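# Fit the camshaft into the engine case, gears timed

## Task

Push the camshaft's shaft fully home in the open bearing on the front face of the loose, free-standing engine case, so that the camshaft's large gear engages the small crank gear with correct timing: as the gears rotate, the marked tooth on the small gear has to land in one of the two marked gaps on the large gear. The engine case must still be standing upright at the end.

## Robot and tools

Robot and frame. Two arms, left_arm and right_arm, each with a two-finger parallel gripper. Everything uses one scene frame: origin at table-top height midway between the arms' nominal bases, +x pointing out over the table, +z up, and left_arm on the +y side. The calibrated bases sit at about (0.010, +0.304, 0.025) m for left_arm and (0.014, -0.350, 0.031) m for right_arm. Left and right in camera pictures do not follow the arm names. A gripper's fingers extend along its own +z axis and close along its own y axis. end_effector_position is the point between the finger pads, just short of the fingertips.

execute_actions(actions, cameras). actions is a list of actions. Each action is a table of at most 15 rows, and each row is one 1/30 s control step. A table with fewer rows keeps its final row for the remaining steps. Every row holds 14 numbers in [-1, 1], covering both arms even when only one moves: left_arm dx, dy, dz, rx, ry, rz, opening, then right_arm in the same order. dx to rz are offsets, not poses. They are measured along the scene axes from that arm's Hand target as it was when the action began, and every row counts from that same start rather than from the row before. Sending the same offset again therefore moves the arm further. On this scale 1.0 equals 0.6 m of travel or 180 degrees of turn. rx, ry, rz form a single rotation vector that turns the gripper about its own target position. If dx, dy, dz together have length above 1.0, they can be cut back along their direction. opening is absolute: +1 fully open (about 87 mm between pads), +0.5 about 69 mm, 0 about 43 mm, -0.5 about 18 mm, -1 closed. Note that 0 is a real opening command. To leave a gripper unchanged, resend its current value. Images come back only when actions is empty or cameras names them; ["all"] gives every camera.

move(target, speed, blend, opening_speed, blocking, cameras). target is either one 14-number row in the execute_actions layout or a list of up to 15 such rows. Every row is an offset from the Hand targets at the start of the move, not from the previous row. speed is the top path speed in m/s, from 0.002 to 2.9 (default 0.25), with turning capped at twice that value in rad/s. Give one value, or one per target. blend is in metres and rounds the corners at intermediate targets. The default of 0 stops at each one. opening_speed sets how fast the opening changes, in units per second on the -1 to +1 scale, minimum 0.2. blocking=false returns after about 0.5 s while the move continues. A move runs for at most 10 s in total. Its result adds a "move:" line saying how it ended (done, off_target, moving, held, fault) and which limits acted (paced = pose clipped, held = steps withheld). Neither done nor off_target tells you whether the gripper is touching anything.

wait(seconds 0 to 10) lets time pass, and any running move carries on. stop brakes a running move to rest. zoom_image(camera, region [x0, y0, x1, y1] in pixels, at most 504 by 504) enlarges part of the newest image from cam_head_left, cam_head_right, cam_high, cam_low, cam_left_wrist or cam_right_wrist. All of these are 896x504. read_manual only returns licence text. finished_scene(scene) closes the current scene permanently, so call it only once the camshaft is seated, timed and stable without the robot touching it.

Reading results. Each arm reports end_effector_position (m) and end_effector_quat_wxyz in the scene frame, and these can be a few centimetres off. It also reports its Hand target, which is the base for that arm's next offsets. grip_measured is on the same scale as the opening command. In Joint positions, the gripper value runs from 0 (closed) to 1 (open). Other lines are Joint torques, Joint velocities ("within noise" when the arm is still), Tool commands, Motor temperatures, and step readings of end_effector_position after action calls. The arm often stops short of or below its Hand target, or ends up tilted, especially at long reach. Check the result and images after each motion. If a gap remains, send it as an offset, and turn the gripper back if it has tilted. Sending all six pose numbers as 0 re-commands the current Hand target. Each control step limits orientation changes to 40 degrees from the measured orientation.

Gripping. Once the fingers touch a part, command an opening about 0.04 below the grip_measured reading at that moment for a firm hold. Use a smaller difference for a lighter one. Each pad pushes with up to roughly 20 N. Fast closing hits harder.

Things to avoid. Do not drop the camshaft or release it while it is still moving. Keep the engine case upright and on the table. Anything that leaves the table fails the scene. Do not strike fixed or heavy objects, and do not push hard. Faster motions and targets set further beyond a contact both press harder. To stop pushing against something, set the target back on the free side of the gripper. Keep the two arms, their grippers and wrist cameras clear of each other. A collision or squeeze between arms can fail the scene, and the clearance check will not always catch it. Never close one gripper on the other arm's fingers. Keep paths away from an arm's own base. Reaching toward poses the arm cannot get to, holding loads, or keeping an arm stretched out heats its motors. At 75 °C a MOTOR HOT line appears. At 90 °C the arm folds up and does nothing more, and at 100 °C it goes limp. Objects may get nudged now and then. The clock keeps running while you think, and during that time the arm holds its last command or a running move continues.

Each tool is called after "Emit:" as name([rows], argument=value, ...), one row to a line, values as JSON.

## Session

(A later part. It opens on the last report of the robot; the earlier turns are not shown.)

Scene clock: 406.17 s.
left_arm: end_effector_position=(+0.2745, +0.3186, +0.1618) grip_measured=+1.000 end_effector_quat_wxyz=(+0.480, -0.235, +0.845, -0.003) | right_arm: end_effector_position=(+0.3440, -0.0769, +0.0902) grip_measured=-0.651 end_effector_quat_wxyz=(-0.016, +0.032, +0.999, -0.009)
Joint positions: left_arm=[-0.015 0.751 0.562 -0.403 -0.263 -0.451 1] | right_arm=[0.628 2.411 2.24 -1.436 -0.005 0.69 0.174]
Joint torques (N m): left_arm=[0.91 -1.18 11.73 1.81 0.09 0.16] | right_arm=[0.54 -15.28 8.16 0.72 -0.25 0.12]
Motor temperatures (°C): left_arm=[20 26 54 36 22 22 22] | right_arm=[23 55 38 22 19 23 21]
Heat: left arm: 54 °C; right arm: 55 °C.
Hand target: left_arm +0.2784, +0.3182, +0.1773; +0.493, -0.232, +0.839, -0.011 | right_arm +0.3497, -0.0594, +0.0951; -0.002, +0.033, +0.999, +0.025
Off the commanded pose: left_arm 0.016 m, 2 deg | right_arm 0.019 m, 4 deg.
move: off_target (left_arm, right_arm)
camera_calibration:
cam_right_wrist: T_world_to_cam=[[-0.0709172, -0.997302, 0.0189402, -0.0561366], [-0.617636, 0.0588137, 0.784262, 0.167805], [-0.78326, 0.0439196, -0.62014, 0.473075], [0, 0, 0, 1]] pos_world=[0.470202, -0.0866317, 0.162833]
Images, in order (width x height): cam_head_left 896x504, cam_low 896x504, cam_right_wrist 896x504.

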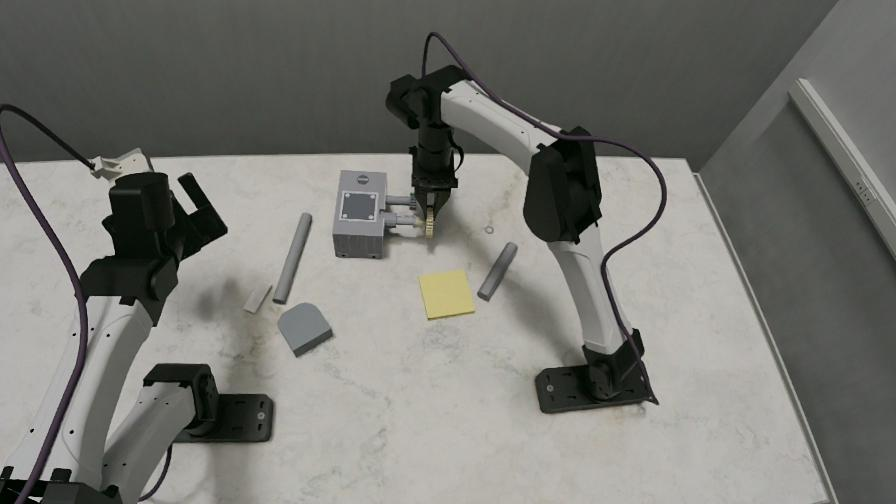

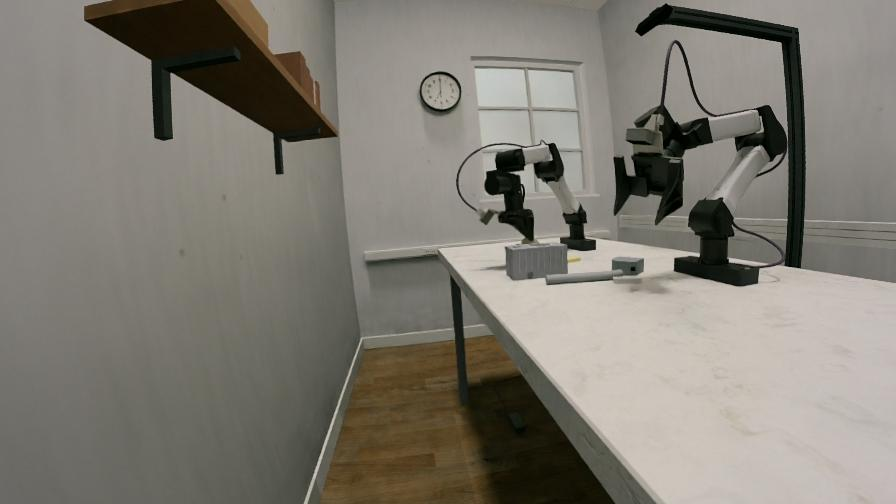

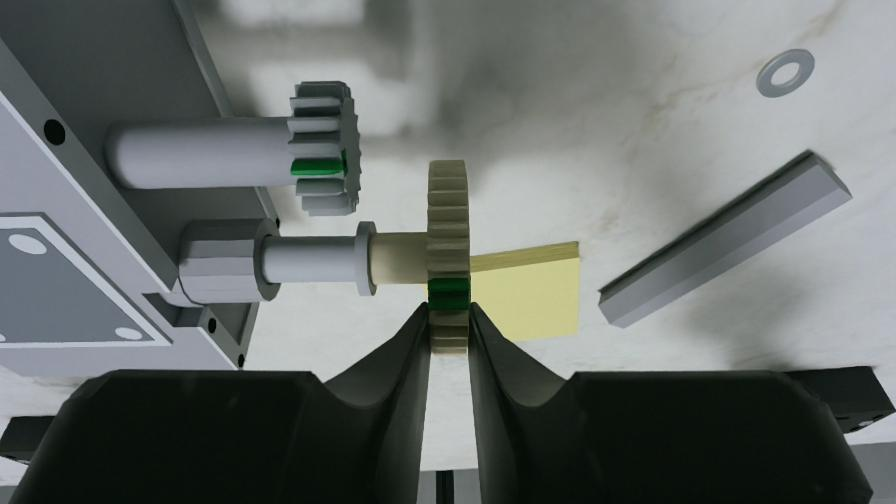

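Emit:
move(target=[0,0,0,0,0,0,1,0.002,0.02,0.003,-0.006,0,0,-0.9], speed=0.05, cameras=["cam_right_wrist","cam_head_left"])

Emit:
zoom_image(camera="cam_head_left", region=[370, 190, 470, 250])

Scene clock: 414.07 s.
left_arm: end_effector_position=(+0.2745, +0.3186, +0.1618) grip_measured=+1.000 end_effector_quat_wxyz=(+0.480, -0.235, +0.845, -0.003) | right_arm: end_effector_position=(+0.3443, -0.0734, +0.0915) grip_measured=-0.651 end_effector_quat_wxyz=(-0.021, +0.031, +0.999, -0.023)
Joint positions: left_arm=[-0.015 0.751 0.562 -0.403 -0.263 -0.451 1] | right_arm=[0.64 2.468 2.347 -1.511 0.01 0.702 0.174]
Joint torques (N m): left_arm=[0.83 -1.21 11.74 1.79 0.08 0.17] | right_arm=[1.52 -14.45 10.92 0.67 -0.25 0.25]
Motor temperatures (°C): left_arm=[20 26 54 36 22 22 22] | right_arm=[23 55 37 22 19 23 21]
Heat: left arm: 54 °C; right arm: 55 °C.
Hand target: left_arm +0.2784, +0.3182, +0.1773; +0.493, -0.232, +0.839, -0.011 | right_arm +0.3510, -0.0473, +0.0970; -0.001, +0.033, +0.999, +0.015
Off the commanded pose: left_arm 0.016 m, 2 deg | right_arm 0.027 m, 5 deg.
move: off_target (left_arm, right_arm)
camera_calibration:
cam_right_wrist: T_world_to_cam=[[-0.0697316, -0.996433, 0.0475204, -0.0556466], [-0.608863, 0.0802466, 0.789206, 0.164874], [-0.790205, 0.0260992, -0.612287, 0.474418], [0, 0, 0, 1]] pos_world=[0.471393, -0.0810607, 0.163005]
Images, in order (width x height): cam_head_left 896x504, cam_right_wrist 896x504.

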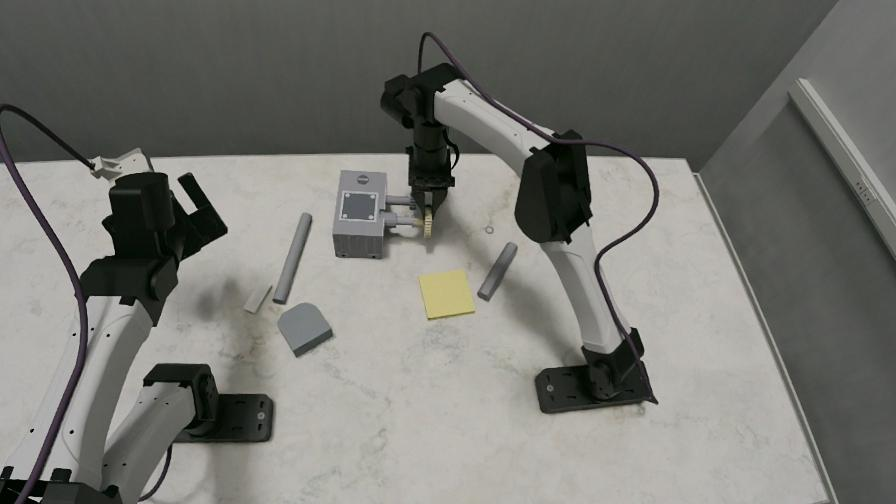

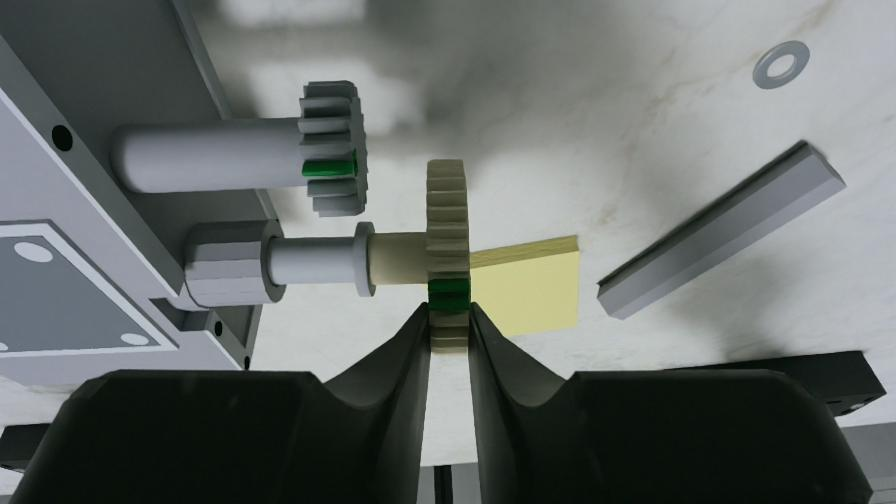

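Scaled by 5.040.

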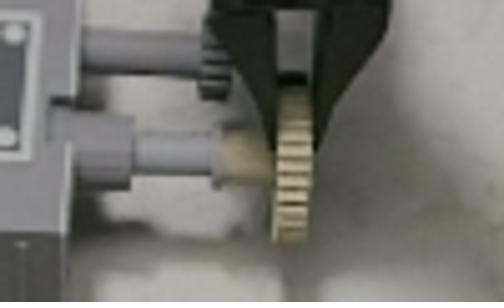

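Emit:
move(target=[0,0,0,0,0,0,1,0.003,0.02,0.001,0.008,0,0,-0.9], speed=0.05, cameras=["cam_right_wrist","cam_head_left"])

Emit:
zoom_image(camera="cam_head_left", region=[370, 190, 470, 250])

Scene clock: 420.10 s.
left_arm: end_effector_position=(+0.2745, +0.3186, +0.1618) grip_measured=+1.000 end_effector_quat_wxyz=(+0.480, -0.235, +0.845, -0.003) | right_arm: end_effector_position=(+0.3443, -0.0731, +0.0916) grip_measured=-0.651 end_effector_quat_wxyz=(-0.028, +0.032, +0.999, -0.029)
Joint positions: left_arm=[-0.015 0.751 0.562 -0.403 -0.263 -0.451 1] | right_arm=[0.641 2.504 2.41 -1.557 0.011 0.705 0.174]
Joint torques (N m): left_arm=[0.9 -1.21 11.81 1.78 0.07 0.17] | right_arm=[2.25 -14.79 11.29 0.87 -0.45 0.28]
Motor temperatures (°C): left_arm=[20 26 55 36 22 22 22] | right_arm=[23 55 37 22 19 23 21]
Heat: left arm: 55 °C; right arm: 55 °C.
Hand target: left_arm +0.2784, +0.3182, +0.1773; +0.493, -0.232, +0.839, -0.011 | right_arm +0.3529, -0.0354, +0.0976; -0.002, +0.033, +0.999, +0.028
Off the commanded pose: left_arm 0.016 m, 2 deg | right_arm 0.039 m, 7 deg.
move: off_target (left_arm, right_arm)
camera_calibration:
cam_right_wrist: T_world_to_cam=[[-0.0711106, -0.99559, 0.0611913, -0.0560936], [-0.59695, 0.0916248, 0.797029, 0.160795], [-0.799121, 0.020149, -0.600833, 0.476117], [0, 0, 0, 1]] pos_world=[0.472473, -0.0801724, 0.161341]
Images, in order (width x height): cam_head_left 896x504, cam_right_wrist 896x504.

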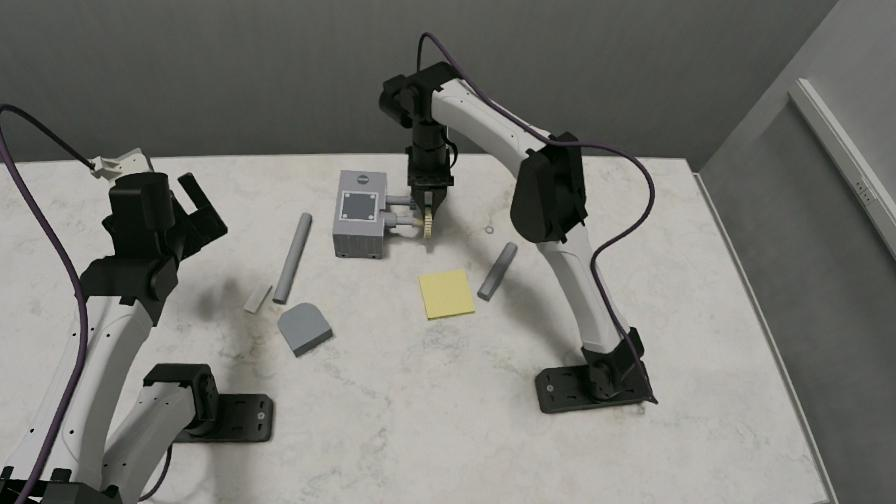

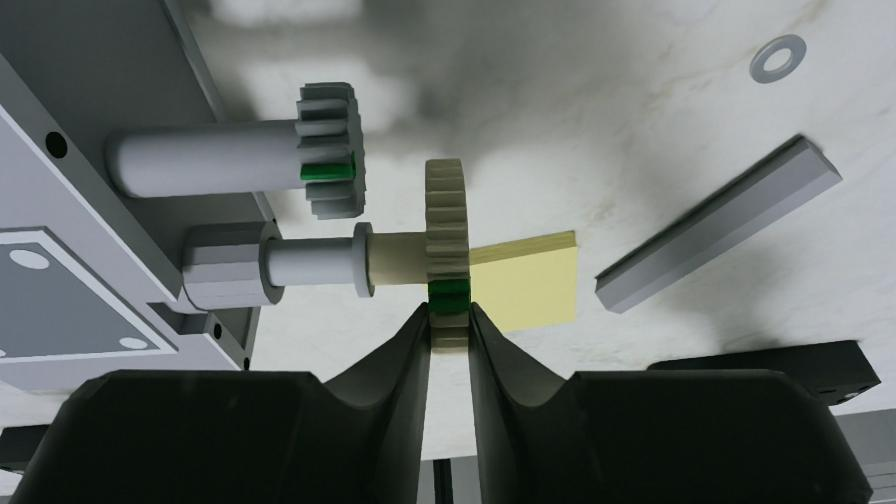

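Scaled by 5.040.

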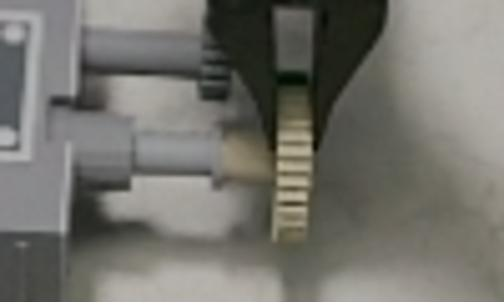

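Emit:
move([
  [0,0,0,0,0,0,1,-0.006,-0.062,0,-0.015,0,0,-0.9],
  [0,0,0,0,0,0,1,-0.006,-0.062,0,-0.015,0,0,-0.4],
], speed=0.1, opening_speed=0.5, cameras=["cam_right_wrist","cam_head_left"])

Emit:
zoom_image(camera="cam_head_left", region=[370, 190, 470, 250])

Scene clock: 433.33 s.
left_arm: end_effector_position=(+0.2745, +0.3186, +0.1618) grip_measured=+1.000 end_effector_quat_wxyz=(+0.480, -0.235, +0.845, -0.003) | right_arm: end_effector_position=(+0.3459, -0.0742, +0.0845) grip_measured=-0.400 end_effector_quat_wxyz=(-0.019, +0.036, +0.999, -0.008)
Joint positions: left_arm=[-0.015 0.751 0.562 -0.403 -0.263 -0.451 1] | right_arm=[0.628 2.433 2.257 -1.435 -0.011 0.698 0.3]
Joint torques (N m): left_arm=[0.85 -1.22 11.71 1.79 0.08 0.16] | right_arm=[-0.16 -18.69 5.49 0.47 0.13 -0.04]
Motor temperatures (°C): left_arm=[20 26 55 36 22 22 22] | right_arm=[23 58 38 22 19 23 21]
Heat: left arm: 55 °C; right arm: 58 °C.
Hand target: left_arm +0.2784, +0.3182, +0.1773; +0.493, -0.232, +0.839, -0.011 | right_arm +0.3492, -0.0726, +0.0975; -0.001, +0.033, +0.999, +0.004
Off the commanded pose: left_arm 0.016 m, 2 deg | right_arm 0.014 m, 3 deg.
move: off_target (left_arm, right_arm); target 2's new opening was sent with right_arm's hand 0.011 m and 3 deg from that target
camera_calibration:
cam_right_wrist: T_world_to_cam=[[-0.0793282, -0.996684, 0.0180932, -0.0501854], [-0.611883, 0.0630138, 0.788434, 0.171267], [-0.78696, 0.0514742, -0.614853, 0.4724], [0, 0, 0, 1]] pos_world=[0.472574, -0.0851276, 0.156332]
Images, in order (width x height): cam_head_left 896x504, cam_right_wrist 896x504.

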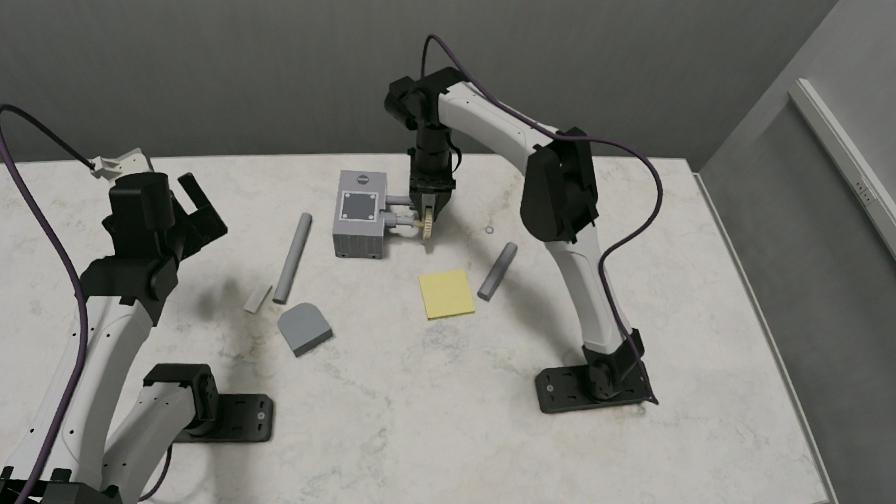

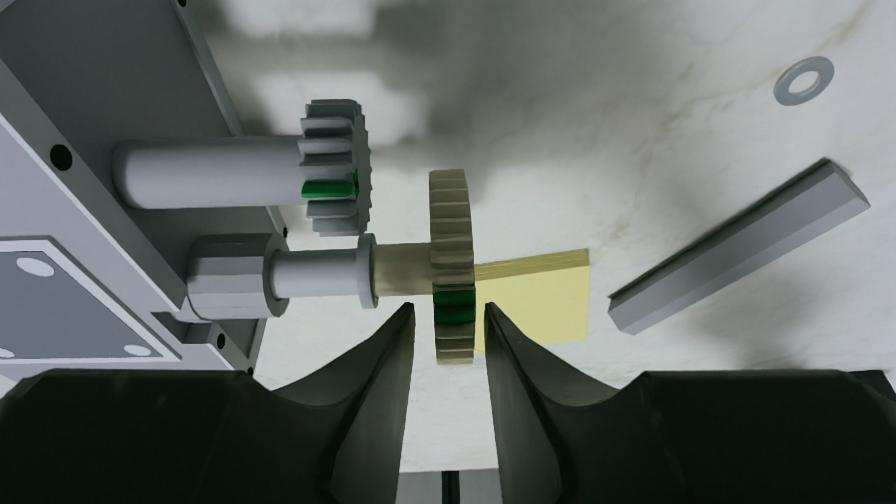

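Scaled by 5.040.

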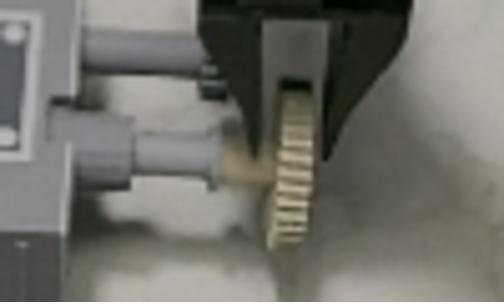

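Emit:
move([
  [0,0,0,0,0,0,1,0,0,0.121,0,0,0,-0.4],
  [0,0,0,0,0,0,1,-0.002,-0.09,0.121,0,0,0,-1],
  [0,0,0,0,0,0,1,-0.002,-0.09,-0.0375,0,0,0,-1],
], speed=[0.08,0.15,0.15], cameras=["cam_right_wrist","cam_head_left","cam_high"])

Emit:
zoom_image(camera="cam_head_left", region=[370, 180, 490, 260])

Scene clock: 447.60 s.
left_arm: end_effector_position=(+0.2745, +0.3186, +0.1618) grip_measured=+1.000 end_effector_quat_wxyz=(+0.480, -0.235, +0.845, -0.003) | right_arm: end_effector_position=(+0.3454, -0.1299, +0.0633) grip_measured=-1.000 end_effector_quat_wxyz=(-0.020, +0.042, +0.999, -0.007)
Joint positions: left_arm=[-0.015 0.751 0.562 -0.403 -0.263 -0.451 1] | right_arm=[0.523 2.278 1.901 -1.236 -0.011 0.605 0]
Joint torques (N m): left_arm=[0.9 -1.13 11.73 1.78 0.08 0.17] | right_arm=[0.25 -17.51 5.48 0.49 0.13 -0.09]
Motor temperatures (°C): left_arm=[20 26 55 36 22 22 22] | right_arm=[23 60 36 22 19 22 21]
Heat: left arm: 55 °C; right arm: 60 °C.
Hand target: left_arm +0.2784, +0.3182, +0.1773; +0.493, -0.232, +0.839, -0.011 | right_arm +0.3480, -0.1266, +0.0751; -0.001, +0.033, +0.999, +0.004
Off the commanded pose: left_arm 0.016 m, 2 deg | right_arm 0.012 m, 3 deg.
move: off_target (left_arm, right_arm); target 2's new opening was sent with right_arm's hand 0.023 m and 1 deg from that target
camera_calibration:
cam_right_wrist: T_world_to_cam=[[-0.0907375, -0.995759, 0.0151687, -0.10112], [-0.609397, 0.0675647, 0.789981, 0.190843], [-0.787656, 0.0624372, -0.612943, 0.463426], [0, 0, 0, 1]] pos_world=[0.472144, -0.14252, 0.134825]
Images, in order (width x height): cam_head_left 896x504, cam_high 896x504, cam_right_wrist 896x504.

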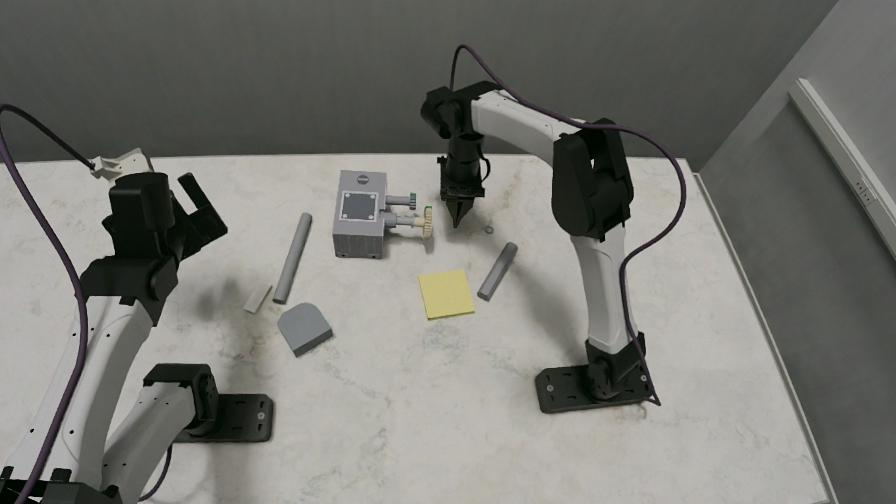

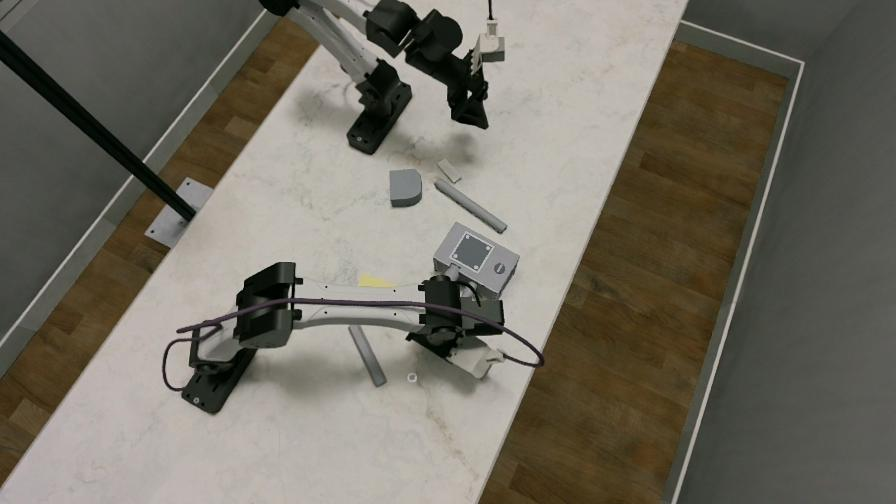

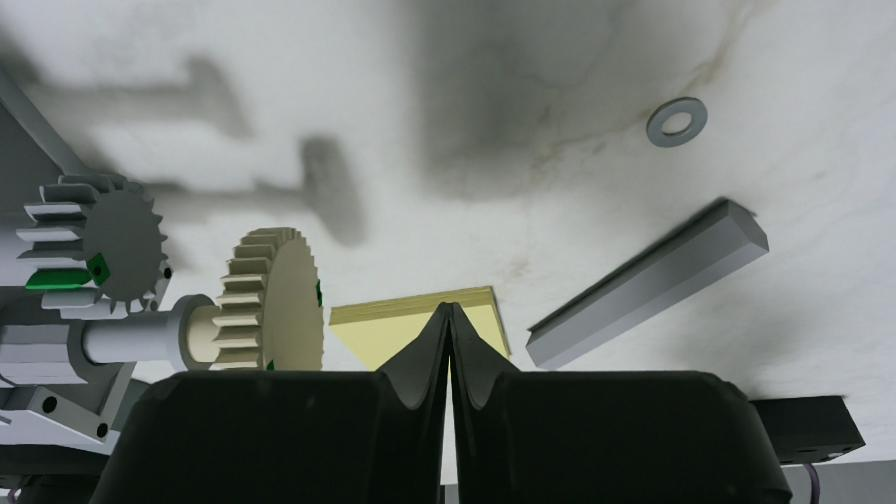

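Scaled by 4.200.

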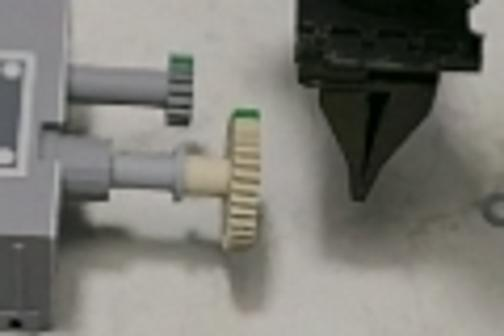

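Emit:
move(target=[0,0,0,0,0,0,1,0.004,0.105,0.004,0,0,0,-1], speed=0.04, cameras=["cam_right_wrist","cam_head_left"])

Emit:
zoom_image(camera="cam_head_left", region=[370, 180, 490, 260])

Scene clock: 456.03 s.
left_arm: end_effector_position=(+0.2745, +0.3186, +0.1618) grip_measured=+1.000 end_effector_quat_wxyz=(+0.480, -0.235, +0.845, -0.003) | right_arm: end_effector_position=(+0.3486, -0.0690, +0.0789) grip_measured=-1.000 end_effector_quat_wxyz=(+0.000, +0.029, +1.000, +0.002)
Joint positions: left_arm=[-0.015 0.751 0.562 -0.403 -0.263 -0.451 1] | right_arm=[0.637 2.403 2.188 -1.354 -0.003 0.694 0]
Joint torques (N m): left_arm=[0.85 -1.22 11.79 1.78 0.09 0.17] | right_arm=[0.17 -12.88 9.28 0.34 0.07 0.11]
Motor temperatures (°C): left_arm=[20 26 55 36 22 22 22] | right_arm=[23 62 36 22 19 22 21]
Heat: left arm: 55 °C; right arm: 62 °C.
Hand target: left_arm +0.2784, +0.3182, +0.1773; +0.493, -0.232, +0.839, -0.011 | right_arm +0.3504, -0.0636, +0.0775; -0.001, +0.033, +0.999, +0.004
Off the commanded pose: left_arm 0.016 m, 2 deg | right_arm 0.006 m, 1 deg.
move: off_target (left_arm)
camera_calibration:
cam_right_wrist: T_world_to_cam=[[-0.0653496, -0.997857, -0.00333774, -0.0479412], [-0.642371, 0.0395087, 0.765375, 0.187774], [-0.763603, 0.052161, -0.643576, 0.464985], [0, 0, 0, 1]] pos_world=[0.472551, -0.0795112, 0.155376]
Images, in order (width x height): cam_head_left 896x504, cam_right_wrist 896x504.

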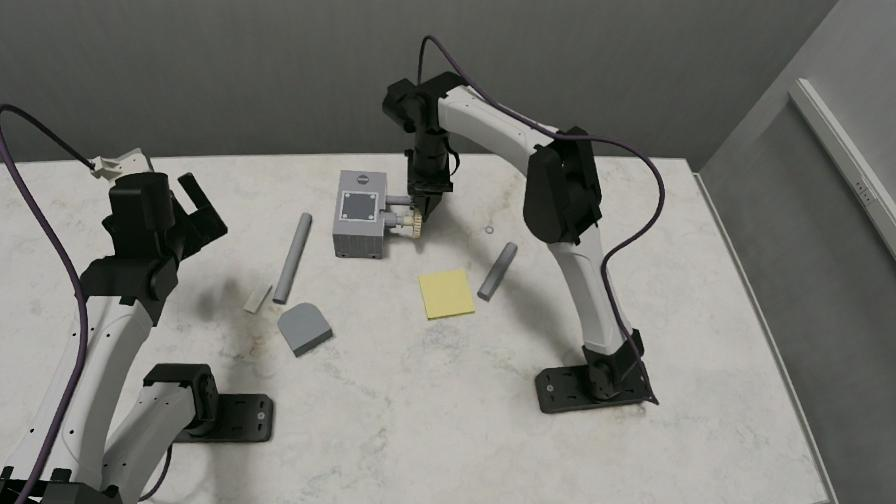

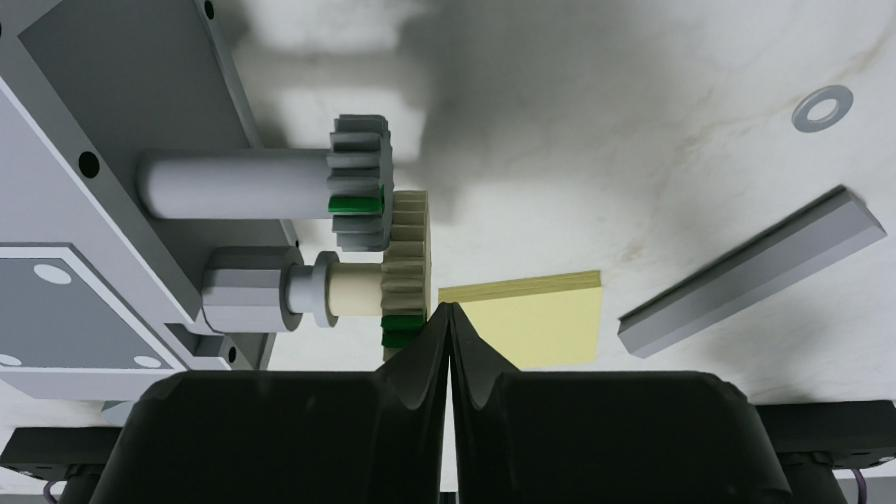

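Scaled by 4.200.

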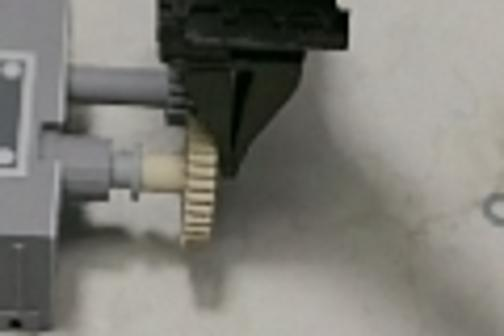

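Emit:
move(target=[0,0,0,0,0,0,1,0.0005,0.02,-0.008,0,0,0,-1], speed=0.03, cameras=["cam_right_wrist","cam_head_left"])

Emit:
zoom_image(camera="cam_head_left", region=[370, 180, 490, 260])

Emit:
zoom_image(camera="cam_right_wrist", region=[190, 90, 460, 370])

Scene clock: 470.73 s.
left_arm: end_effector_position=(+0.2745, +0.3186, +0.1618) grip_measured=+1.000 end_effector_quat_wxyz=(+0.480, -0.235, +0.845, -0.003) | right_arm: end_effector_position=(+0.3494, -0.0599, +0.0751) grip_measured=-1.000 end_effector_quat_wxyz=(-0.002, +0.029, +1.000, -0.001)
Joint positions: left_arm=[-0.015 0.751 0.562 -0.403 -0.263 -0.451 1] | right_arm=[0.653 2.447 2.251 -1.378 -0.001 0.71 0]
Joint torques (N m): left_arm=[0.84 -1.13 11.74 1.79 0.07 0.14] | right_arm=[0.55 -13.05 9.44 0.39 0.03 0.18]
Motor temperatures (°C): left_arm=[20 26 56 36 22 22 22] | right_arm=[23 61 36 22 19 22 20]
Heat: left arm: 56 °C; right arm: 61 °C.
Hand target: left_arm +0.2784, +0.3182, +0.1773; +0.493, -0.232, +0.839, -0.011 | right_arm +0.3508, -0.0516, +0.0727; -0.001, +0.033, +0.999, +0.004
Off the commanded pose: left_arm 0.016 m, 2 deg | right_arm 0.009 m, 1 deg.
move: off_target (left_arm)
camera_calibration:
cam_right_wrist: T_world_to_cam=[[-0.0661139, -0.99781, 0.00185839, -0.0389361], [-0.640103, 0.0438411, 0.767038, 0.190225], [-0.76544, 0.0495223, -0.641599, 0.462945], [0, 0, 0, 1]] pos_world=[0.473546, -0.0701166, 0.151189]
Images, in order (width x height): cam_head_left 896x504, cam_right_wrist 896x504.

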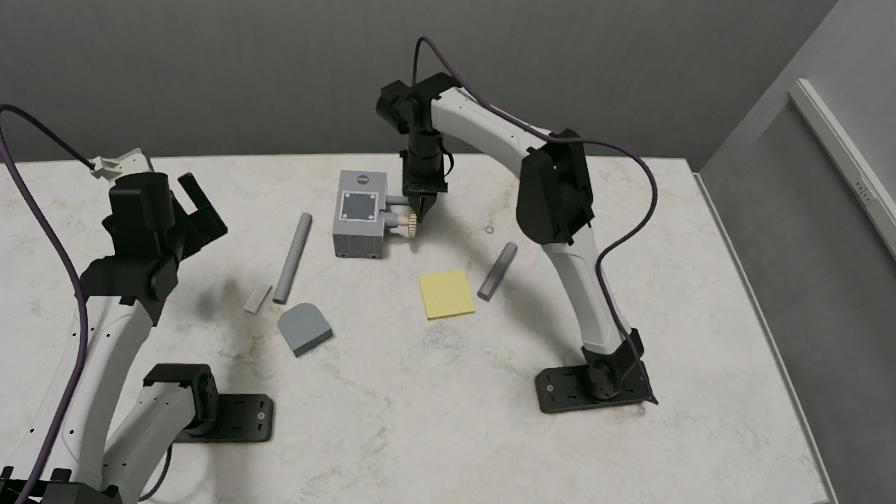

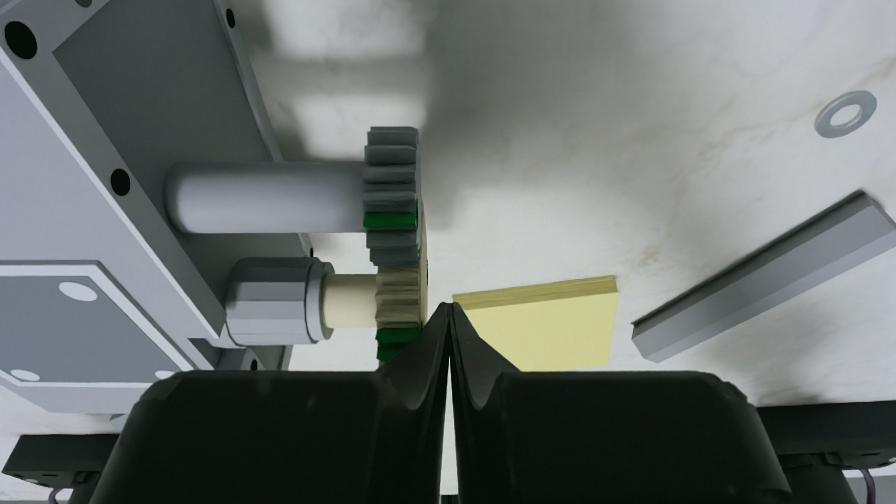

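Scaled by 4.200.

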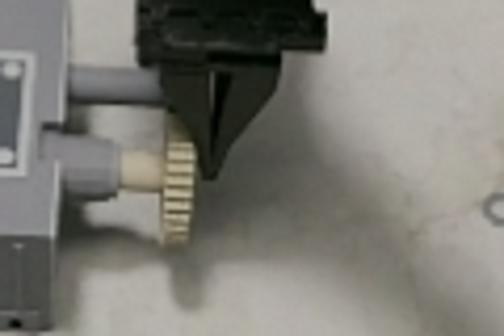

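Scaled by 1.800.

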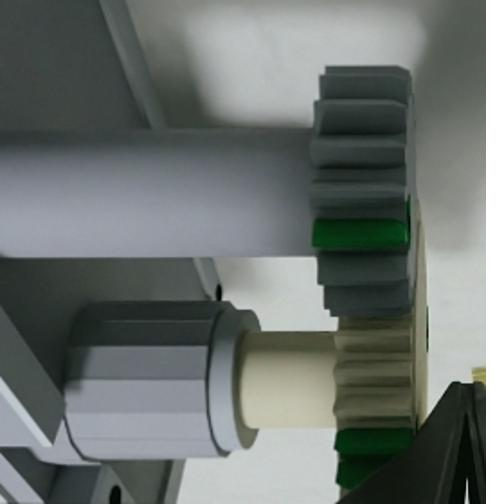

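Emit:
move([
  [0,0,0,0,0,0,1,0,0.014,0,0,0,0,-1],
  [0,0,0,0,0,0,1,-0.003,-0.12,0,0,0,0,-1],
  [0,0,0,0,0,0,1,-0.003,-0.16,0.15,0,0,0,-1],
], speed=[0.04,0.12,0.2], cameras=["cam_right_wrist","cam_head_left","cam_head_right"])

Emit:
zoom_image(camera="cam_head_left", region=[330, 160, 450, 265])

Emit:
zoom_image(camera="cam_right_wrist", region=[0, 100, 240, 360])

Scene clock: 482.90 s.
left_arm: end_effector_position=(+0.2745, +0.3186, +0.1618) grip_measured=+1.000 end_effector_quat_wxyz=(+0.480, -0.235, +0.845, -0.003) | right_arm: end_effector_position=(+0.3464, -0.1494, +0.1440) grip_measured=-1.000 end_effector_quat_wxyz=(-0.021, +0.038, +0.999, -0.012)
Joint positions: left_arm=[-0.015 0.751 0.562 -0.403 -0.263 -0.451 1] | right_arm=[0.486 2.249 2.175 -1.544 -0.001 0.561 0]
Joint torques (N m): left_arm=[0.87 -1.2 11.73 1.79 0.07 0.15] | right_arm=[-0.29 -16.69 8.96 0.24 0.03 -0.09]
Motor temperatures (°C): left_arm=[20 26 56 36 22 22 22] | right_arm=[23 62 36 22 19 22 20]
Heat: left arm: 56 °C; right arm: 62 °C.
Hand target: left_arm +0.2784, +0.3182, +0.1773; +0.493, -0.232, +0.839, -0.011 | right_arm +0.3489, -0.1476, +0.1626; -0.001, +0.033, +0.999, +0.004
Off the commanded pose: left_arm 0.016 m, 2 deg | right_arm 0.019 m, 3 deg.
move: off_target (left_arm, right_arm)
camera_calibration:
cam_right_wrist: T_world_to_cam=[[-0.08345, -0.996192, 0.0252606, -0.125771], [-0.608579, 0.0710201, 0.790308, 0.129138], [-0.789093, 0.0505781, -0.612188, 0.513456], [0, 0, 0, 1]] pos_world=[0.47326, -0.160433, 0.21545]
Images, in order (width x height): cam_head_left 896x504, cam_head_right 896x504, cam_right_wrist 896x504.

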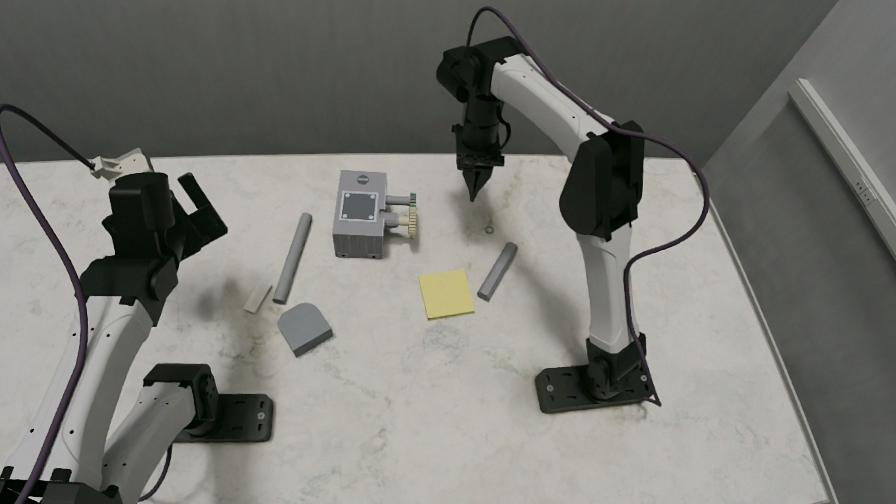

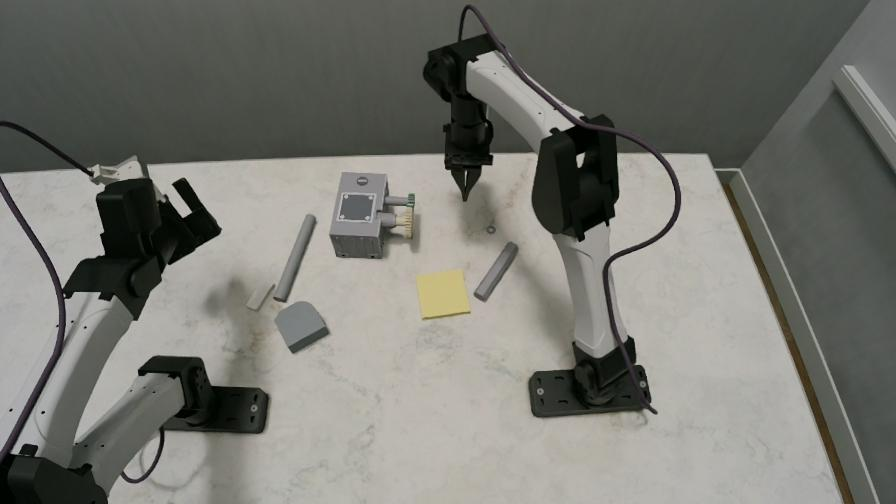

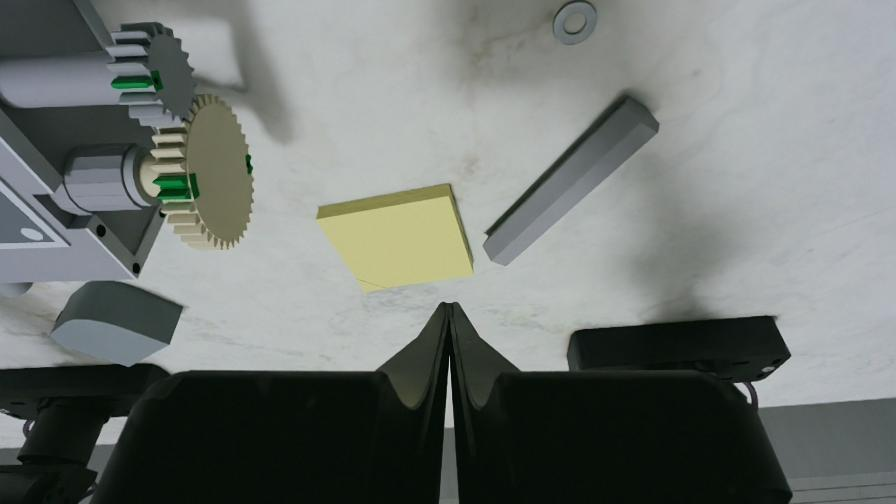

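Scaled by 4.200.

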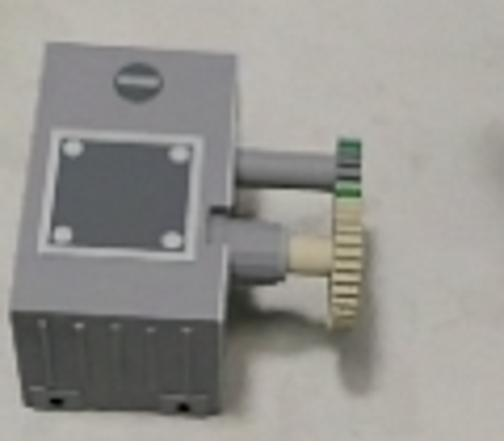

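Scaled by 1.938.

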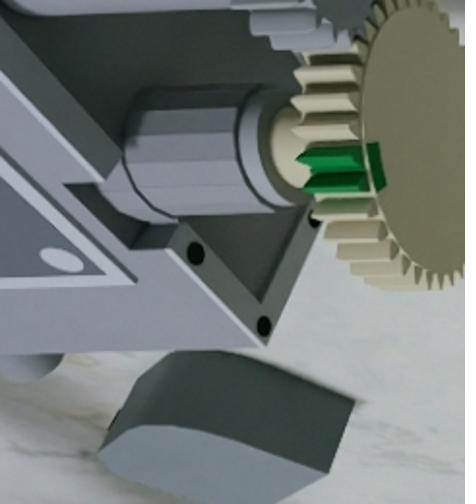

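Emit:
zoom_image(camera="cam_right_wrist", region=[95, 10, 265, 255])

Emit:
zoom_image(camera="cam_right_wrist", region=[105, 60, 215, 210])

Scaled by 2.057.

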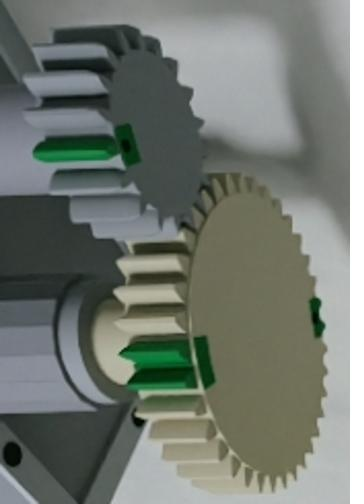

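Scaled by 3.360.

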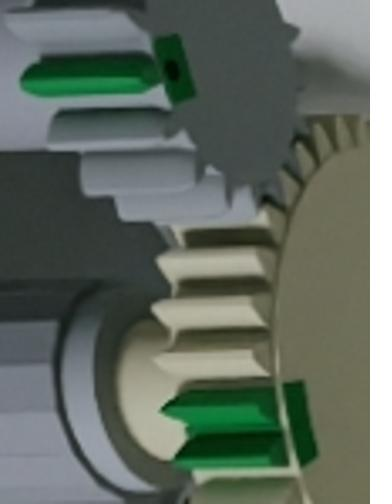

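Emit:
move(target=[0,0,0,0,0,0,1,0.06,0.09,0.035,0,0,-0.25,-1], speed=0.2, cameras=["cam_right_wrist"])

Scene clock: 518.27 s.
left_arm: end_effector_position=(+0.2745, +0.3186, +0.1618) grip_measured=+1.000 end_effector_quat_wxyz=(+0.480, -0.235, +0.845, -0.003) | right_arm: end_effector_position=(+0.3829, -0.0985, +0.1836) grip_measured=-1.000 end_effector_quat_wxyz=(+0.030, +0.413, +0.909, +0.046)
Joint positions: left_arm=[-0.015 0.751 0.562 -0.403 -0.263 -0.451 1] | right_arm=[0.506 2.258 2.357 -1.559 -0.006 1.358 0]
Joint torques (N m): left_arm=[0.92 -1.2 11.73 1.79 0.07 0.15] | right_arm=[0.2 -11.71 8.92 0.46 0.07 0.11]
Motor temperatures (°C): left_arm=[20 25 56 36 22 22 22] | right_arm=[23 64 38 22 19 22 20]
Heat: left arm: 56 °C; right arm: 64 °C.
Hand target: left_arm +0.2784, +0.3182, +0.1773; +0.493, -0.232, +0.839, -0.011 | right_arm +0.3849, -0.0936, +0.1838; +0.001, +0.413, +0.911, +0.004
Off the commanded pose: left_arm 0.016 m, 2 deg | right_arm 0.005 m, 6 deg.
joint sent to its limit (right arm) — joint 4 (wrist pitch), lower limit. The joint targets are off in orientation, not in position.
move: off_target (left_arm, right_arm)
camera_calibration:
cam_right_wrist: T_world_to_cam=[[-0.753465, -0.648312, -0.109462, 0.242547], [-0.490822, 0.443846, 0.749729, 0.11559], [-0.437474, 0.618621, -0.652629, 0.492677], [0, 0, 0, 1]] pos_world=[0.455018, -0.198839, 0.261424]
Images, in order (width x height): cam_right_wrist 896x504.

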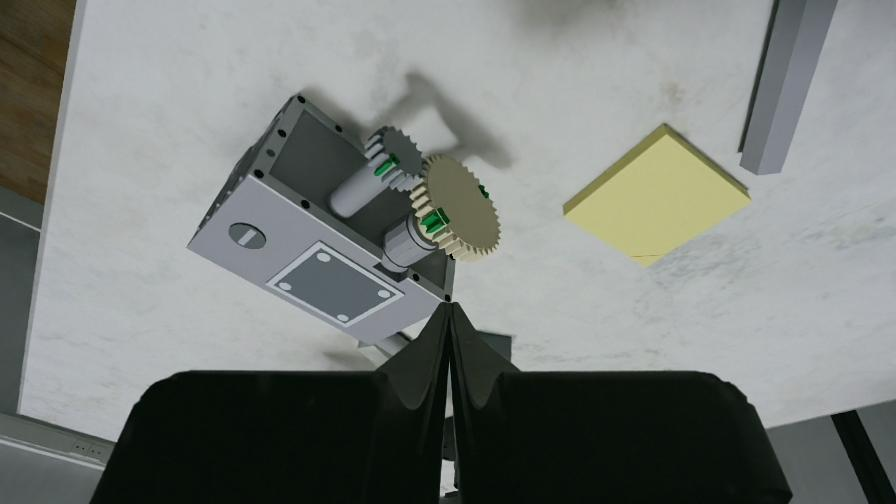

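Emit:
zoom_image(camera="cam_right_wrist", region=[350, 110, 510, 270])

Emit:
zoom_image(camera="cam_right_wrist", region=[370, 120, 450, 240])

Scaled by 3.150.

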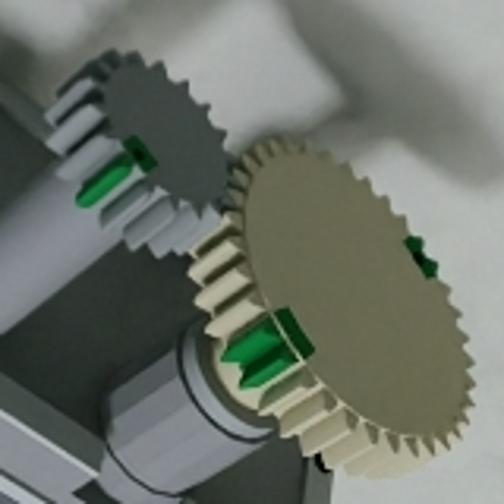

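Scaled by 4.200.

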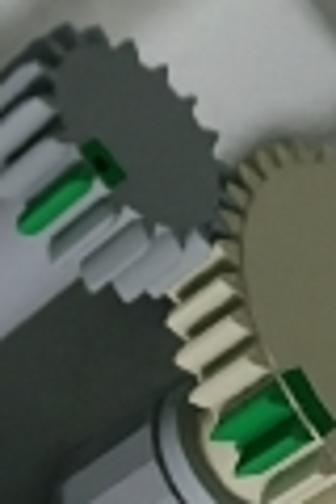

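Emit:
move(target=[0,0,0,0,0,0,1,-0.01,0.06,-0.07,0,0,-0.18,-1], speed=0.15, cameras=["cam_right_wrist"])

Scene clock: 541.50 s.
left_arm: end_effector_position=(+0.2745, +0.3186, +0.1618) grip_measured=+1.000 end_effector_quat_wxyz=(+0.480, -0.235, +0.845, -0.003) | right_arm: end_effector_position=(+0.3774, -0.0594, +0.1516) grip_measured=-1.000 end_effector_quat_wxyz=(+0.000, +0.647, +0.762, +0.011)
Joint positions: left_arm=[-0.015 0.751 0.562 -0.403 -0.263 -0.451 1] | right_arm=[0.592 2.298 2.293 -1.545 -0.005 1.998 0]
Joint torques (N m): left_arm=[0.84 -1.2 11.73 1.78 0.07 0.16] | right_arm=[0.17 -12.04 5.39 0.46 0.18 0.15]
Motor temperatures (°C): left_arm=[20 25 57 36 22 22 22] | right_arm=[23 59 36 22 19 22 20]
Heat: left arm: 57 °C; right arm: 59 °C.
Hand target: left_arm +0.2784, +0.3182, +0.1773; +0.493, -0.232, +0.839, -0.011 | right_arm +0.3789, -0.0575, +0.1417; +0.002, +0.651, +0.759, +0.004
Off the commanded pose: left_arm 0.016 m, 2 deg | right_arm 0.010 m, 1 deg.
move: off_target (left_arm)
camera_calibration:
cam_right_wrist: T_world_to_cam=[[-0.98782, -0.154648, -0.01721, 0.363992], [-0.111138, 0.623805, 0.773638, -0.0167611], [-0.108906, 0.766127, -0.633394, 0.326988], [0, 0, 0, 1]] pos_world=[0.393306, -0.183768, 0.226343]
Images, in order (width x height): cam_right_wrist 896x504.

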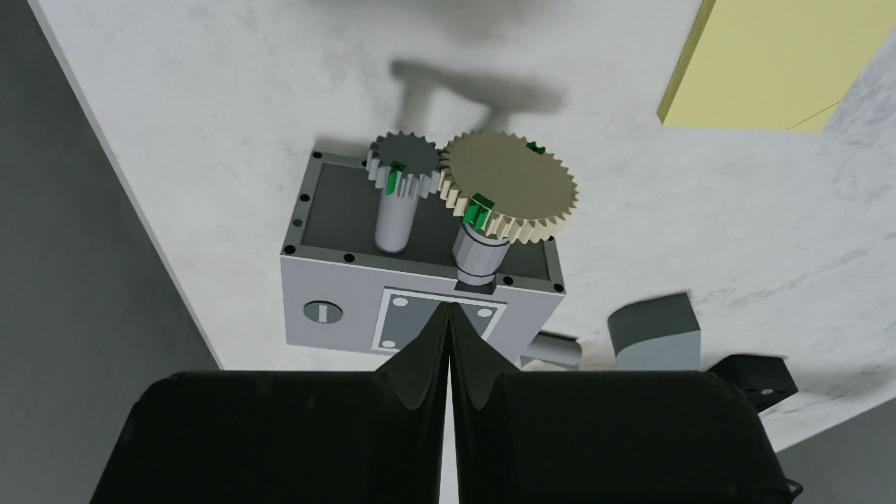

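Emit:
zoom_image(camera="cam_right_wrist", region=[355, 115, 505, 265])

Emit:
zoom_image(camera="cam_right_wrist", region=[435, 115, 585, 265])

Emit:
zoom_image(camera="cam_right_wrist", region=[365, 125, 445, 205])

Scaled by 3.360.

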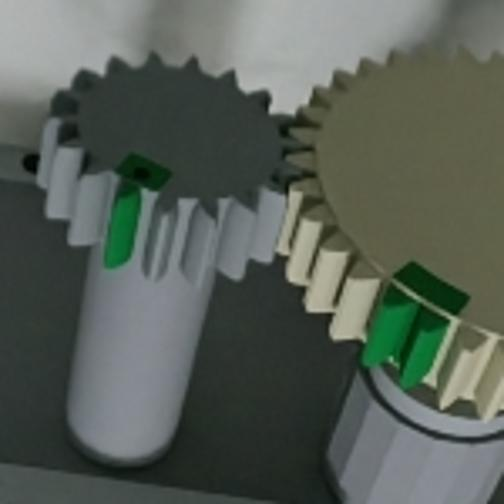

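Scaled by 3.360.

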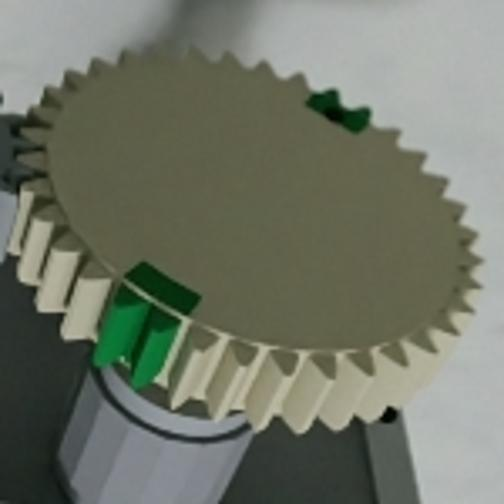

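Scaled by 6.300.

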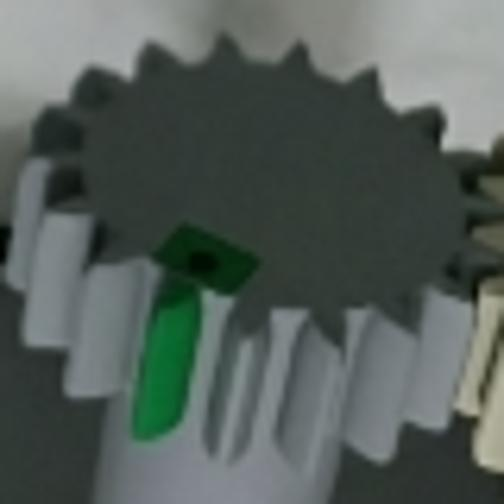

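Emit:
finished_scene(scene=1)

The scene is finished: the task was done.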